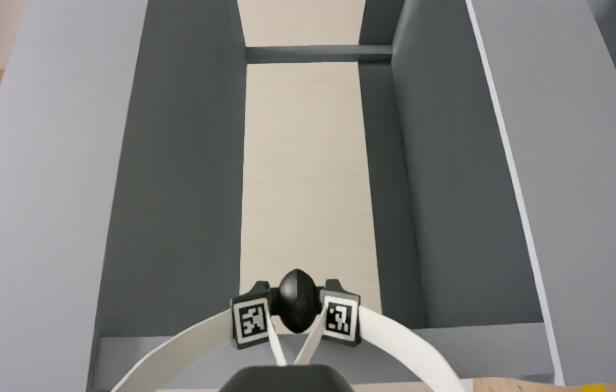

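move(
  blocking=false,
  r1={"base":{"strafe_m":0.17},"pace":"slow"},
)

wait(
  seconds=5,
)

wait(
  seconds=0.3,
  cameras=["r1_head_camera","r1_wrist_camera","r1_head_left_camera"],
)

Scene clock: 785.97 s.
move: r1 moving
r1.base_odometry: x=+0.376 y=+1.375 heading=-0.231
r1.turned_by_wheels: -0.001
r1.turned_by_imu: -0.001
r1.base_tilt: forward=-1.6 right=+1.3
r1.lidar_m: 0.54 2.00 2.63 2.60 1.26 1.16 0.98 0.88 1.20 2.08 2.14 0.59
r1.base_status: strafe_m moving
r1.joint_positions: lift_m=+0.501 arm_m=+0.150 wrist_yaw_rad=-0.003 wrist_pitch_rad=+0.000 wrist_roll_rad=+1.571 gripper_m=-0.019
r1.joint_status: not commanded
r1.measured_speeds: translate_m=+0.000 strafe_m=+0.056 rotate_rad=-0.002 lift_m=+0.000 arm_m=+0.000 wrist_yaw_rad=+0.000 wrist_pitch_rad=+0.000 wrist_roll_rad=+0.000
r1.motor_effort: lift_m=+12(13) arm_m=-4(4) wheel_0=-13(13) wheel_1=+4(6) wheel_2=+0(1)
r1.servo_current: wrist_yaw_rad=39(65) wrist_pitch_rad=33(52) wrist_roll_rad=39(52) gripper_m=52(52)
r1.hand_pose: x=+0.6090 y=-0.0883 z=+0.6787 quat_wxyz=(+0.707, +0.707, -0.001, -0.001) (m; r1's base frame)
r1.wrist_depth_mm: 255 263 455 - - 263 260 / 243 249 459 - - 245 246 / 230 243 445 - - - 232 / 217 242 439 - - - 218 / 205 238 430 - - - 208 / 195 236 332 198 171 - 197 / 187 190 189 192 154 195 -
r2: as last shown
r2.base_tilt: forward=-0.7 right=+0.0
r2.lidar_m: 0.70 3.65 3.84 4.73 4.11 1.54 1.11 1.07 1.13 1.30 1.25 1.05
r2.servo_current: wrist_yaw_rad=78(91) wrist_pitch_rad=39(39) wrist_roll_rad=46(59) gripper_m=98(98)
r2.wrist_depth_mm: - - 238 165 248 252 256 / - - 239 164 250 253 258 / - - 241 166 250 255 258 / - - 242 167 250 257 260 / - - 242 167 253 256 263 / - - 186 167 181 260 263 / - - 246 - 256 262 265
pictures: none

Scene clock: 788.30 s.
earlier move: r1 done
r1.base_odometry: x=+0.411 y=+1.527 heading=-0.231
r1.turned_by_wheels: +0.000
r1.turned_by_imu: +0.001
r1.base_tilt: forward=-1.6 right=+1.3
r1.lidar_m: 0.60 1.97 2.51 2.45 1.28 1.07 1.70 0.93 1.23 2.21 0.96 0.63
r1.base_status: done
r1.joint_positions: lift_m=+0.501 arm_m=+0.150 wrist_yaw_rad=-0.003 wrist_pitch_rad=+0.000 wrist_roll_rad=+1.571 gripper_m=-0.019
r1.joint_status: not commanded
r1.measured_speeds: all 0
r1.motor_effort: lift_m=+12(13) arm_m=-4(4) wheel_0=-3(16) wheel_1=+1(6) wheel_2=+0(1)
r1.servo_current: wrist_yaw_rad=46(72) wrist_pitch_rad=39(52) wrist_roll_rad=59(72) gripper_m=52(52)
r1.hand_pose: x=+0.6090 y=-0.0882 z=+0.6787 quat_wxyz=(+0.707, +0.707, -0.001, -0.001) (m; r1's base frame)
r1.wrist_depth_mm: 246 268 462 - - 251 251 / 242 247 455 - - 245 245 / 235 247 452 - - 240 239 / 231 235 387 235 237 236 234 / 225 233 234 236 235 1205 991 / - - 183 198 171 1366 1025 / - 132 163 144 145 1182 991
r2.base_odometry: x=-2.510 y=-1.914 heading=-1.311
r2.turned_by_wheels: +0.000
r2.turned_by_imu: +0.000
r2.base_tilt: forward=-0.7 right=+0.0
r2.lidar_m: 0.72 3.65 3.84 4.75 4.08 1.57 1.11 1.07 1.13 1.28 1.24 1.04
r2.base_status: not commanded
r2.joint_positions: lift_m=+0.900 arm_m=+0.300 wrist_yaw_rad=+0.445 wrist_pitch_rad=+0.002 wrist_roll_rad=+0.000 gripper_m=-0.024
r2.joint_status: not commanded
r2.measured_speeds: all 0
r2.motor_effort: lift_m=+20(20) arm_m=-7(8) wheel_0=+6(6) wheel_1=-1(2) wheel_2=+13(13)
r2.servo_current: wrist_yaw_rad=78(98) wrist_pitch_rad=33(46) wrist_roll_rad=39(59) gripper_m=98(98)
r2.hand_pose: x=+0.7691 y=+0.0452 z=+1.0776 quat_wxyz=(+0.975, +0.000, +0.001, +0.221) (m; r2's base frame)
r2.wrist_depth_mm: - - 236 164 248 253 256 / - - 238 164 249 254 258 / - - 240 166 250 255 259 / - - 242 166 252 256 260 / - - 244 167 253 257 263 / - - 186 168 180 260 263 / - - 245 - 256 262 265
wait: 2.33 of 5 s (r1 has come to rest)
pictures: none

Scene clock: 788.60 s.
r1.base_odometry: x=+0.411 y=+1.527 heading=-0.231
r1.turned_by_wheels: +0.000
r1.turned_by_imu: +0.000
r1.base_tilt: forward=-1.6 right=+1.3
r1.lidar_m: 0.59 1.95 2.54 2.43 1.25 1.05 1.72 0.93 1.20 2.25 0.94 0.62
r1.base_status: done
r1.joint_positions: lift_m=+0.501 arm_m=+0.150 wrist_yaw_rad=-0.003 wrist_pitch_rad=+0.000 wrist_roll_rad=+1.571 gripper_m=-0.019
r1.joint_status: not commanded
r1.measured_speeds: all 0
r1.motor_effort: lift_m=+13(13) arm_m=-3(4) wheel_0=-3(16) wheel_1=+2(6) wheel_2=+0(1)
r1.servo_current: wrist_yaw_rad=59(72) wrist_pitch_rad=39(52) wrist_roll_rad=46(72) gripper_m=39(52)
r1.hand_pose: x=+0.6090 y=-0.0882 z=+0.6787 quat_wxyz=(+0.707, +0.707, -0.001, -0.001) (m; r1's base frame)
r1.wrist_depth_mm: 247 270 466 - - 250 252 / 241 247 455 - - 244 244 / 236 246 452 - - 241 239 / 229 235 387 236 237 237 234 / 225 232 235 235 236 1205 976 / - - 183 199 171 1366 1060 / - 132 163 145 145 1160 991
r2.base_odometry: x=-2.510 y=-1.914 heading=-1.311
r2.turned_by_wheels: +0.000
r2.turned_by_imu: +0.000
r2.base_tilt: forward=-0.7 right=+0.0
r2.lidar_m: 0.69 3.67 3.84 4.71 4.07 1.52 1.14 1.09 1.15 1.31 1.24 1.04
r2.base_status: not commanded
r2.joint_positions: lift_m=+0.900 arm_m=+0.300 wrist_yaw_rad=+0.445 wrist_pitch_rad=+0.002 wrist_roll_rad=+0.000 gripper_m=-0.024
r2.joint_status: not commanded
r2.measured_speeds: all 0
r2.motor_effort: lift_m=+20(20) arm_m=-7(8) wheel_0=+5(6) wheel_1=-1(2) wheel_2=+13(13)
r2.servo_current: wrist_yaw_rad=78(98) wrist_pitch_rad=39(46) wrist_roll_rad=46(59) gripper_m=91(98)
r2.hand_pose: x=+0.7691 y=+0.0452 z=+1.0776 quat_wxyz=(+0.975, +0.000, +0.001, +0.221) (m; r2's base frame)
r2.wrist_depth_mm: - - 238 164 248 252 256 / - - 238 165 248 253 256 / - - 241 166 250 255 258 / - - 242 167 251 256 260 / - - 244 167 252 258 262 / - - 187 167 181 260 263 / - - 245 - 256 263 266
wait: 0.30 s; at rest by 0.27 s
pictures: r1_head_camera, r1_head_left_camera, r1_wrist_camera
Images, in order (width x height): r1_head_camera 420x560, r1_head_left_camera 420x672, r1_wrist_camera 616x392.

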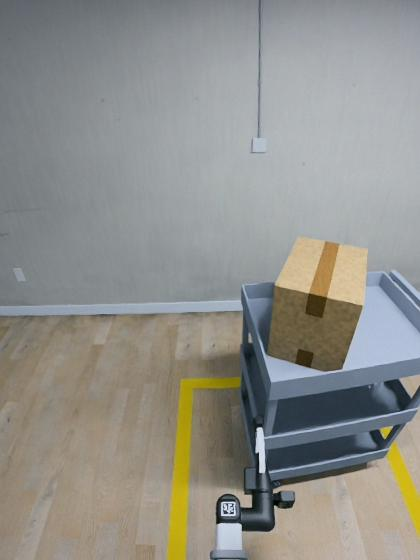

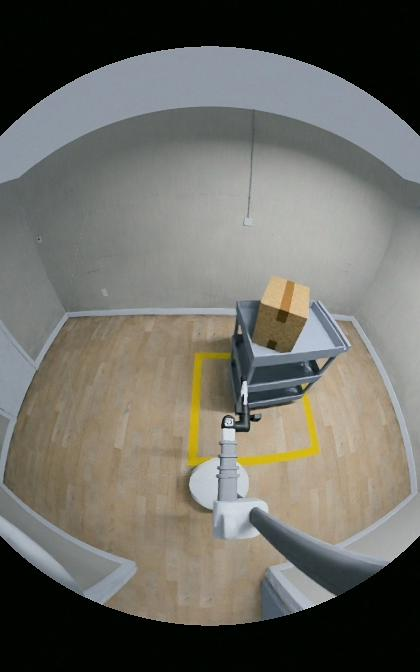

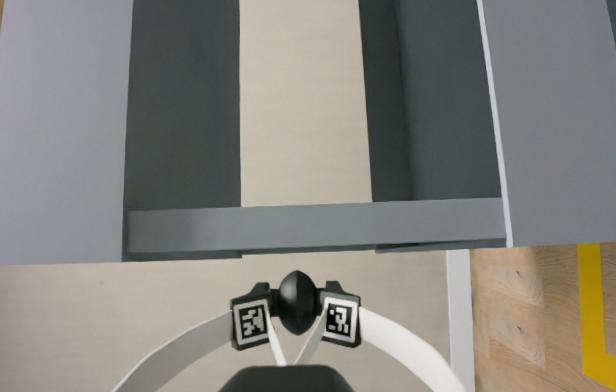

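move(
  blocking=false,
  r1={"base":{"translate_m":-0.1},"pace":"slow"},
)

wait(
  seconds=3,
)

move(
  blocking=false,
  r1={"base":{"strafe_m":-0.17}},
)

wait(
  seconds=3,
)

move(
  blocking=false,
  r1={"base":{"translate_m":0.2},"pace":"slow"},
)

wait(
  seconds=4,
)

move(
  blocking=false,
  r1={"base":{"strafe_m":0.27},"pace":"slow"},
)

wait(
  seconds=5,
)

wait(
  seconds=0.3,
  cameras=["r1_head_camera","r1_wrist_camera","r1_head_left_camera"],
)

Scene clock: 799.77 s.
move: r1 moving
r1.base_odometry: x=+0.399 y=+1.530 heading=-0.231
r1.turned_by_wheels: +0.000
r1.turned_by_imu: +0.000
r1.base_tilt: forward=-1.6 right=+1.3
r1.lidar_m: 0.60 1.98 2.53 2.46 1.23 1.06 1.70 0.93 1.23 2.25 0.99 0.64
r1.base_status: translate_m moving
r1.joint_positions: lift_m=+0.501 arm_m=+0.150 wrist_yaw_rad=-0.003 wrist_pitch_rad=+0.000 wrist_roll_rad=+1.571 gripper_m=-0.019
r1.joint_status: not commanded
r1.measured_speeds: translate_m=-0.048 strafe_m=+0.000 rotate_rad=+0.002 lift_m=+0.000 arm_m=+0.000 wrist_yaw_rad=+0.000 wrist_pitch_rad=+0.000 wrist_roll_rad=+0.000
r1.motor_effort: lift_m=+13(13) arm_m=-4(4) wheel_0=-5(6) wheel_1=-3(5) wheel_2=+5(6)
r1.servo_current: wrist_yaw_rad=65(65) wrist_pitch_rad=46(46) wrist_roll_rad=46(65) gripper_m=46(52)
r1.hand_pose: x=+0.6090 y=-0.0882 z=+0.6787 quat_wxyz=(+0.707, +0.707, -0.001, -0.001) (m; r1's base frame)
r1.wrist_depth_mm: 258 259 469 - - 262 260 / 253 254 462 - - 256 255 / 245 248 452 - - 250 250 / 240 244 389 246 247 245 244 / 236 240 244 245 245 1336 976 / - - 183 199 170 1308 1025 / - 132 163 145 144 1182 991
r2: as last shown
r2.base_tilt: forward=-0.6 right=+0.0
r2.lidar_m: 0.71 3.65 3.82 4.73 4.08 1.57 1.14 1.09 1.14 1.31 1.24 1.05
r2.servo_current: wrist_yaw_rad=85(98) wrist_pitch_rad=33(46) wrist_roll_rad=46(59) gripper_m=98(98)
r2.wrist_depth_mm: - - 238 164 247 251 255 / - - 238 165 249 253 256 / - - 239 166 251 253 259 / - - 241 167 251 257 260 / - - 243 167 252 257 260 / - - 186 167 181 259 263 / - - 245 - 256 262 265
pictures: none

Scene clock: 801.53 s.
earlier move: r1 done
r1.base_odometry: x=+0.314 y=+1.550 heading=-0.231
r1.turned_by_wheels: +0.000
r1.turned_by_imu: +0.000
r1.base_tilt: forward=-1.6 right=+1.3
r1.lidar_m: 0.70 2.09 2.55 2.46 1.10 0.98 1.73 0.86 1.08 2.25 2.31 0.72
r1.base_status: done
r1.joint_positions: lift_m=+0.501 arm_m=+0.150 wrist_yaw_rad=-0.003 wrist_pitch_rad=+0.000 wrist_roll_rad=+1.571 gripper_m=-0.019
r1.joint_status: not commanded
r1.measured_speeds: all 0
r1.motor_effort: lift_m=+12(13) arm_m=-4(4) wheel_0=-4(7) wheel_1=-2(6) wheel_2=+1(7)
r1.servo_current: wrist_yaw_rad=52(65) wrist_pitch_rad=39(52) wrist_roll_rad=52(72) gripper_m=46(59)
r1.hand_pose: x=+0.6090 y=-0.0882 z=+0.6787 quat_wxyz=(+0.707, +0.707, -0.001, -0.001) (m; r1's base frame)
r1.wrist_depth_mm: 394 353 539 - - 359 - / 404 345 459 - - 349 - / 427 338 517 - - 342 - / 455 329 439 336 336 334 - / - 325 436 - - 1281 1042 / - - 182 198 171 1336 1042 / - 132 163 144 145 1182 991
r2.base_odometry: x=-2.510 y=-1.914 heading=-1.311
r2.turned_by_wheels: +0.000
r2.turned_by_imu: +0.000
r2.base_tilt: forward=-0.6 right=+0.1
r2.lidar_m: 0.70 3.66 3.85 4.72 4.09 1.53 1.14 1.08 1.12 1.27 1.25 1.05
r2.base_status: not commanded
r2.joint_positions: lift_m=+0.900 arm_m=+0.300 wrist_yaw_rad=+0.445 wrist_pitch_rad=+0.002 wrist_roll_rad=+0.000 gripper_m=-0.024
r2.joint_status: not commanded
r2.measured_speeds: all 0
r2.motor_effort: lift_m=+20(20) arm_m=-7(8) wheel_0=+5(6) wheel_1=-1(2) wheel_2=+13(13)
r2.servo_current: wrist_yaw_rad=72(98) wrist_pitch_rad=39(46) wrist_roll_rad=46(59) gripper_m=91(104)
r2.hand_pose: x=+0.7691 y=+0.0452 z=+1.0776 quat_wxyz=(+0.975, +0.000, +0.001, +0.221) (m; r2's base frame)
r2.wrist_depth_mm: - - 237 164 247 251 256 / - - 238 164 248 254 256 / - - 239 165 250 255 259 / - - 241 167 251 257 259 / - - 244 167 253 258 263 / - - 186 167 181 259 264 / - - 244 - 256 262 266
wait: 1.77 of 3 s (r1 has come to rest)
pictures: none

Scene clock: 802.03 s.
move: r1 moving
r1.base_odometry: x=+0.305 y=+1.514 heading=-0.231
r1.turned_by_wheels: +0.000
r1.turned_by_imu: +0.000
r1.base_tilt: forward=-1.6 right=+1.3
r1.lidar_m: 0.69 2.09 2.59 2.48 1.12 1.01 1.51 0.82 1.03 2.22 2.27 0.73
r1.base_status: strafe_m moving
r1.joint_positions: lift_m=+0.501 arm_m=+0.150 wrist_yaw_rad=-0.003 wrist_pitch_rad=+0.000 wrist_roll_rad=+1.571 gripper_m=-0.019
r1.joint_status: not commanded
r1.measured_speeds: translate_m=+0.001 strafe_m=-0.141 rotate_rad=-0.004 lift_m=+0.000 arm_m=+0.000 wrist_yaw_rad=+0.000 wrist_pitch_rad=+0.000 wrist_roll_rad=+0.000
r1.motor_effort: lift_m=+12(13) arm_m=-3(4) wheel_0=+9(10) wheel_1=-9(11) wheel_2=-1(2)
r1.servo_current: wrist_yaw_rad=52(59) wrist_pitch_rad=39(46) wrist_roll_rad=59(65) gripper_m=52(52)
r1.hand_pose: x=+0.6090 y=-0.0882 z=+0.6787 quat_wxyz=(+0.707, +0.707, -0.001, -0.001) (m; r1's base frame)
r1.wrist_depth_mm: - 355 539 - - 359 - / 394 347 459 - - 349 - / 418 336 517 - - 343 - / 445 330 442 - - 334 - / 462 325 332 332 334 330 336 / - - 183 198 171 1336 1060 / - 132 163 144 144 1182 1042
r2: as last shown
r2.base_tilt: forward=-0.7 right=+0.1
r2.lidar_m: 0.70 3.66 3.81 4.75 4.08 1.54 1.11 1.07 1.13 1.31 1.24 1.06
r2.motor_effort: lift_m=+20(20) arm_m=-7(8) wheel_0=+6(6) wheel_1=-1(2) wheel_2=+13(13)
r2.servo_current: wrist_yaw_rad=91(104) wrist_pitch_rad=39(46) wrist_roll_rad=46(52) gripper_m=91(98)
r2.wrist_depth_mm: - - 237 164 247 252 256 / - - 239 165 248 254 258 / - - 240 166 250 256 259 / - - 242 166 251 256 260 / - - 244 167 253 257 262 / - - 186 167 180 259 263 / - - 246 - 256 260 265
pictures: none

Scene clock: 803.37 s.
earlier move: r1 done
r1.base_odometry: x=+0.275 y=+1.384 heading=-0.231
r1.turned_by_wheels: +0.000
r1.turned_by_imu: -0.001
r1.base_tilt: forward=-1.6 right=+1.3
r1.lidar_m: 0.69 2.11 2.75 2.61 1.12 1.10 0.93 0.77 1.06 2.06 2.13 0.74
r1.base_status: done
r1.joint_positions: lift_m=+0.501 arm_m=+0.150 wrist_yaw_rad=-0.003 wrist_pitch_rad=+0.000 wrist_roll_rad=+1.571 gripper_m=-0.019
r1.joint_status: not commanded
r1.measured_speeds: all 0
r1.motor_effort: lift_m=+13(13) arm_m=-3(4) wheel_0=+0(11) wheel_1=-1(12) wheel_2=+0(2)
r1.servo_current: wrist_yaw_rad=59(65) wrist_pitch_rad=46(52) wrist_roll_rad=39(65) gripper_m=46(52)
r1.hand_pose: x=+0.6090 y=-0.0882 z=+0.6787 quat_wxyz=(+0.707, +0.707, -0.001, -0.001) (m; r1's base frame)
r1.wrist_depth_mm: - 377 469 - 384 377 - / - 364 530 - - 370 - / 525 357 517 - - 364 - / 394 351 445 - - 355 - / 410 340 492 - - 347 - / 442 334 336 198 171 340 - / 455 330 171 145 145 332 -
r2.base_odometry: x=-2.510 y=-1.914 heading=-1.311
r2.turned_by_wheels: +0.000
r2.turned_by_imu: +0.000
r2.base_tilt: forward=-0.6 right=+0.1
r2.lidar_m: 0.71 3.65 3.84 4.72 4.09 1.57 1.13 1.09 1.13 1.31 1.25 1.03
r2.base_status: not commanded
r2.joint_positions: lift_m=+0.900 arm_m=+0.300 wrist_yaw_rad=+0.445 wrist_pitch_rad=+0.002 wrist_roll_rad=+0.000 gripper_m=-0.024
r2.joint_status: not commanded
r2.measured_speeds: all 0
r2.motor_effort: lift_m=+20(20) arm_m=-7(8) wheel_0=+6(6) wheel_1=-1(2) wheel_2=+13(13)
r2.servo_current: wrist_yaw_rad=91(104) wrist_pitch_rad=39(46) wrist_roll_rad=52(59) gripper_m=98(98)
r2.hand_pose: x=+0.7691 y=+0.0452 z=+1.0776 quat_wxyz=(+0.975, +0.000, +0.001, +0.221) (m; r2's base frame)
r2.wrist_depth_mm: - - 237 164 248 253 255 / - - 239 165 248 254 257 / - - 241 166 250 255 257 / - - 242 166 252 256 262 / - - 243 167 252 257 263 / - - 186 167 180 258 264 / - - 246 - 255 262 265
wait: 1.33 of 3 s (r1 has come to rest)
pictures: none

Scene clock: 803.87 s.
move: r1 moving
r1.base_odometry: x=+0.287 y=+1.381 heading=-0.231
r1.turned_by_wheels: +0.000
r1.turned_by_imu: +0.000
r1.base_tilt: forward=-1.6 right=+1.3
r1.lidar_m: 0.68 2.03 2.76 2.62 1.12 1.12 0.90 0.78 1.06 2.06 2.14 0.75
r1.base_status: translate_m moving
r1.joint_positions: lift_m=+0.501 arm_m=+0.150 wrist_yaw_rad=-0.003 wrist_pitch_rad=+0.000 wrist_roll_rad=+1.571 gripper_m=-0.019
r1.joint_status: not commanded
r1.measured_speeds: translate_m=+0.048 strafe_m=+0.000 rotate_rad=-0.001 lift_m=+0.000 arm_m=+0.000 wrist_yaw_rad=+0.000 wrist_pitch_rad=+0.000 wrist_roll_rad=+0.000
r1.motor_effort: lift_m=+13(13) arm_m=-3(4) wheel_0=+5(7) wheel_1=+4(5) wheel_2=-5(6)
r1.servo_current: wrist_yaw_rad=46(59) wrist_pitch_rad=39(52) wrist_roll_rad=46(59) gripper_m=46(59)
r1.hand_pose: x=+0.6090 y=-0.0882 z=+0.6787 quat_wxyz=(+0.707, +0.707, -0.001, -0.001) (m; r1's base frame)
r1.wrist_depth_mm: - 364 462 - 750 368 - / - 353 462 - - 357 - / 508 347 521 - - 351 - / 384 340 445 - - 342 - / 402 332 492 - - 336 - / 424 325 334 198 170 329 - / 449 319 170 144 145 324 -
r2: as last shown
r2.base_tilt: forward=-0.7 right=+0.1
r2.lidar_m: 0.71 3.65 3.85 4.75 4.12 1.54 1.11 1.06 1.15 1.31 1.26 1.04
r2.servo_current: wrist_yaw_rad=85(91) wrist_pitch_rad=46(46) wrist_roll_rad=52(72) gripper_m=91(98)
r2.wrist_depth_mm: - - 238 164 247 252 256 / - - 238 165 248 253 257 / - - 240 165 249 255 259 / - - 241 166 252 256 260 / - - 244 167 252 257 263 / - - 186 168 180 258 264 / - - 245 - 255 263 264
pictures: none

Scene clock: 806.67 s.
earlier move: r1 done
r1.base_odometry: x=+0.469 y=+1.338 heading=-0.231
r1.turned_by_wheels: +0.000
r1.turned_by_imu: +0.000
r1.base_tilt: forward=-1.6 right=+1.3
r1.lidar_m: 0.48 1.87 2.56 2.61 1.40 1.24 0.95 0.97 1.38 2.06 0.85 0.55
r1.base_status: done
r1.joint_positions: lift_m=+0.501 arm_m=+0.150 wrist_yaw_rad=-0.003 wrist_pitch_rad=+0.000 wrist_roll_rad=+1.571 gripper_m=-0.019
r1.joint_status: not commanded
r1.measured_speeds: all 0
r1.motor_effort: lift_m=+13(13) arm_m=-3(4) wheel_0=+3(8) wheel_1=+3(6) wheel_2=-2(7)
r1.servo_current: wrist_yaw_rad=46(72) wrist_pitch_rad=46(52) wrist_roll_rad=52(72) gripper_m=52(59)
r1.hand_pose: x=+0.6090 y=-0.0882 z=+0.6787 quat_wxyz=(+0.707, +0.707, -0.001, -0.001) (m; r1's base frame)
r1.wrist_depth_mm: 167 268 462 - - - - / 167 248 462 - - - - / 158 246 452 - - - - / 165 242 439 - - - - / 163 240 436 - - - - / 154 236 334 198 171 - - / 152 201 163 145 145 - -
r2.base_odometry: x=-2.510 y=-1.914 heading=-1.311
r2.turned_by_wheels: +0.000
r2.turned_by_imu: +0.000
r2.base_tilt: forward=-0.6 right=+0.1
r2.lidar_m: 0.72 3.66 3.81 4.72 4.09 1.58 1.14 1.06 1.15 1.28 1.23 1.05
r2.base_status: not commanded
r2.joint_positions: lift_m=+0.900 arm_m=+0.300 wrist_yaw_rad=+0.445 wrist_pitch_rad=+0.002 wrist_roll_rad=+0.000 gripper_m=-0.024
r2.joint_status: not commanded
r2.measured_speeds: all 0
r2.motor_effort: lift_m=+20(20) arm_m=-7(8) wheel_0=+6(6) wheel_1=-1(2) wheel_2=+13(13)
r2.servo_current: wrist_yaw_rad=85(98) wrist_pitch_rad=39(46) wrist_roll_rad=33(72) gripper_m=91(104)
r2.hand_pose: x=+0.7691 y=+0.0452 z=+1.0776 quat_wxyz=(+0.975, +0.000, +0.001, +0.221) (m; r2's base frame)
r2.wrist_depth_mm: - - 237 164 248 253 255 / - - 239 165 249 253 258 / - - 241 166 251 256 259 / - - 243 166 252 258 260 / - - 244 167 254 257 263 / - - 186 168 181 259 264 / - - 245 - 257 262 266
wait: 2.80 of 4 s (r1 has come to rest)
pictures: none

Scene clock: 807.17 s.
move: r1 moving
r1.base_odometry: x=+0.473 y=+1.352 heading=-0.231
r1.turned_by_wheels: +0.000
r1.turned_by_imu: +0.000
r1.base_tilt: forward=-1.6 right=+1.3
r1.lidar_m: 0.49 1.89 2.51 2.61 1.41 1.21 0.99 0.98 1.37 2.07 0.82 0.53
r1.base_status: strafe_m moving
r1.joint_positions: lift_m=+0.501 arm_m=+0.150 wrist_yaw_rad=-0.003 wrist_pitch_rad=+0.000 wrist_roll_rad=+1.571 gripper_m=-0.019
r1.joint_status: not commanded
r1.measured_speeds: translate_m=+0.000 strafe_m=+0.055 rotate_rad=+0.001 lift_m=+0.000 arm_m=+0.000 wrist_yaw_rad=+0.000 wrist_pitch_rad=+0.000 wrist_roll_rad=+0.000
r1.motor_effort: lift_m=+13(13) arm_m=-4(4) wheel_0=-7(8) wheel_1=+6(7) wheel_2=+1(1)
r1.servo_current: wrist_yaw_rad=52(65) wrist_pitch_rad=39(46) wrist_roll_rad=46(59) gripper_m=46(52)
r1.hand_pose: x=+0.6090 y=-0.0882 z=+0.6787 quat_wxyz=(+0.707, +0.707, -0.001, -0.001) (m; r1's base frame)
r1.wrist_depth_mm: 167 268 469 - - - - / 167 247 462 - - - - / 158 246 455 - - - - / 165 244 442 - - - - / 163 240 436 - - - - / 154 236 332 198 171 - - / 151 201 171 145 145 - -
r2: as last shown
r2.base_tilt: forward=-0.6 right=+0.0
r2.lidar_m: 0.69 3.65 3.83 4.71 4.10 1.55 1.14 1.08 1.14 1.30 1.24 1.05
r2.motor_effort: lift_m=+20(20) arm_m=-7(8) wheel_0=+5(6) wheel_1=-1(2) wheel_2=+13(13)
r2.servo_current: wrist_yaw_rad=85(91) wrist_pitch_rad=39(46) wrist_roll_rad=52(65) gripper_m=91(98)
r2.wrist_depth_mm: - - 238 164 248 252 256 / - - 238 165 247 253 258 / - - 240 166 250 255 259 / - - 241 166 252 256 260 / - - 244 167 254 258 262 / - - 186 168 180 259 265 / - - 246 - 256 264 265
pictures: none

Scene clock: 810.50 s.
earlier move: r1 done
r1.base_odometry: x=+0.531 y=+1.601 heading=-0.231
r1.turned_by_wheels: +0.000
r1.turned_by_imu: +0.000
r1.base_tilt: forward=-1.5 right=+1.3
r1.lidar_m: 0.51 1.87 2.48 2.35 1.40 1.10 - 1.08 1.37 2.35 0.68 0.53
r1.base_status: done
r1.joint_positions: lift_m=+0.500 arm_m=+0.150 wrist_yaw_rad=-0.003 wrist_pitch_rad=+0.000 wrist_roll_rad=+1.571 gripper_m=-0.019
r1.joint_status: not commanded
r1.measured_speeds: all 0
r1.motor_effort: lift_m=+13(13) arm_m=-3(4) wheel_0=-6(16) wheel_1=+2(8) wheel_2=+0(3)
r1.servo_current: wrist_yaw_rad=39(72) wrist_pitch_rad=39(52) wrist_roll_rad=33(72) gripper_m=52(59)
r1.hand_pose: x=+0.6090 y=-0.0882 z=+0.6787 quat_wxyz=(+0.707, +0.707, -0.001, -0.001) (m; r1's base frame)
r1.wrist_depth_mm: 162 238 439 - - - - / 163 237 442 - - - - / 155 239 439 - - - - / 154 239 433 - - - - / 161 237 379 - - - - / 153 235 183 198 171 - - / 149 151 156 156 153 161 160
r2.base_odometry: x=-2.510 y=-1.914 heading=-1.311
r2.turned_by_wheels: +0.000
r2.turned_by_imu: +0.000
r2.base_tilt: forward=-0.7 right=+0.1
r2.lidar_m: 0.68 3.67 3.81 4.71 4.08 1.54 1.12 1.08 1.13 1.29 1.24 1.05
r2.base_status: not commanded
r2.joint_positions: lift_m=+0.900 arm_m=+0.300 wrist_yaw_rad=+0.445 wrist_pitch_rad=+0.002 wrist_roll_rad=+0.000 gripper_m=-0.024
r2.joint_status: not commanded
r2.measured_speeds: all 0
r2.motor_effort: lift_m=+20(20) arm_m=-7(8) wheel_0=+5(6) wheel_1=-1(2) wheel_2=+13(13)
r2.servo_current: wrist_yaw_rad=78(104) wrist_pitch_rad=46(46) wrist_roll_rad=52(65) gripper_m=91(104)
r2.hand_pose: x=+0.7691 y=+0.0452 z=+1.0776 quat_wxyz=(+0.975, +0.000, +0.001, +0.221) (m; r2's base frame)
r2.wrist_depth_mm: - - 238 164 248 251 257 / - - 238 165 248 253 257 / - - 240 166 250 255 257 / - - 242 167 251 256 260 / - - 242 167 253 258 263 / - - 186 167 180 259 264 / - - 246 - 255 262 265
wait: 3.33 of 5 s (r1 has come to rest)
pictures: none

Scene clock: 810.80 s.
r1.base_odometry: x=+0.531 y=+1.601 heading=-0.231
r1.turned_by_wheels: +0.000
r1.turned_by_imu: +0.000
r1.base_tilt: forward=-1.6 right=+1.2
r1.lidar_m: 0.49 1.88 2.46 2.35 1.40 1.11 - 1.07 1.35 2.34 0.67 0.52
r1.base_status: done
r1.joint_positions: lift_m=+0.500 arm_m=+0.150 wrist_yaw_rad=-0.003 wrist_pitch_rad=+0.000 wrist_roll_rad=+1.571 gripper_m=-0.019
r1.joint_status: not commanded
r1.measured_speeds: all 0
r1.motor_effort: lift_m=+13(13) arm_m=-4(4) wheel_0=-6(16) wheel_1=+2(8) wheel_2=+0(3)
r1.servo_current: wrist_yaw_rad=46(72) wrist_pitch_rad=46(52) wrist_roll_rad=39(72) gripper_m=46(59)
r1.hand_pose: x=+0.6090 y=-0.0882 z=+0.6787 quat_wxyz=(+0.707, +0.707, -0.001, -0.001) (m; r1's base frame)
r1.wrist_depth_mm: 162 238 436 - - - - / 163 239 436 - - - - / 155 240 442 - - - - / 154 239 433 - - - - / 162 238 379 - - - - / 153 234 183 198 170 - - / 150 151 157 156 153 162 160
r2.base_odometry: x=-2.510 y=-1.914 heading=-1.311
r2.turned_by_wheels: +0.000
r2.turned_by_imu: +0.000
r2.base_tilt: forward=-0.6 right=+0.1
r2.lidar_m: 0.70 3.65 3.81 4.74 4.11 1.53 1.14 1.10 1.14 1.30 1.25 1.06
r2.base_status: not commanded
r2.joint_positions: lift_m=+0.900 arm_m=+0.300 wrist_yaw_rad=+0.445 wrist_pitch_rad=+0.002 wrist_roll_rad=+0.000 gripper_m=-0.024
r2.joint_status: not commanded
r2.measured_speeds: all 0
r2.motor_effort: lift_m=+20(20) arm_m=-7(8) wheel_0=+5(6) wheel_1=-1(2) wheel_2=+13(13)
r2.servo_current: wrist_yaw_rad=78(104) wrist_pitch_rad=46(46) wrist_roll_rad=39(65) gripper_m=91(104)
r2.hand_pose: x=+0.7691 y=+0.0452 z=+1.0776 quat_wxyz=(+0.975, +0.000, +0.001, +0.221) (m; r2's base frame)
r2.wrist_depth_mm: - - 238 164 248 252 256 / - - 239 165 249 254 256 / - - 241 166 249 254 258 / - - 242 167 251 257 260 / - - 243 167 253 257 262 / - - 186 168 181 258 263 / - - 246 - 256 262 266
wait: 0.30 s; at rest by 0.27 s
pictures: r1_head_camera, r1_head_left_camera, r1_wrist_camera
Images, in order (width x height): r1_head_camera 420x560, r1_head_left_camera 420x672, r1_wrist_camera 616x392.

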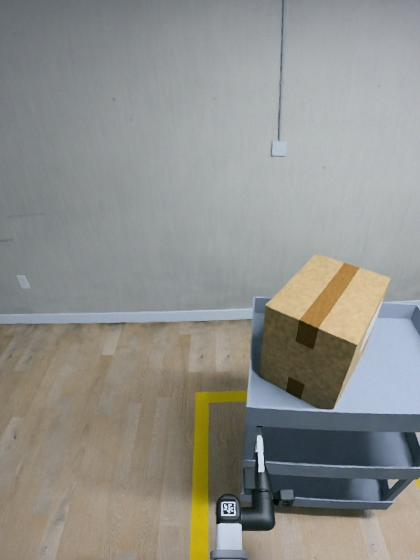

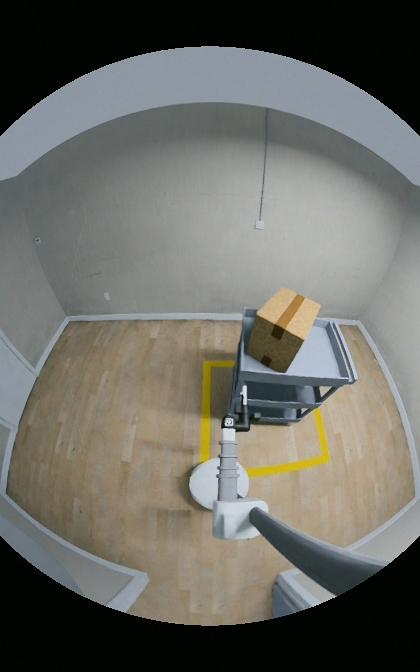

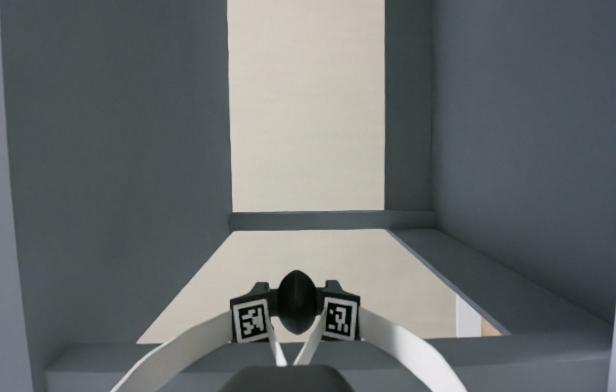

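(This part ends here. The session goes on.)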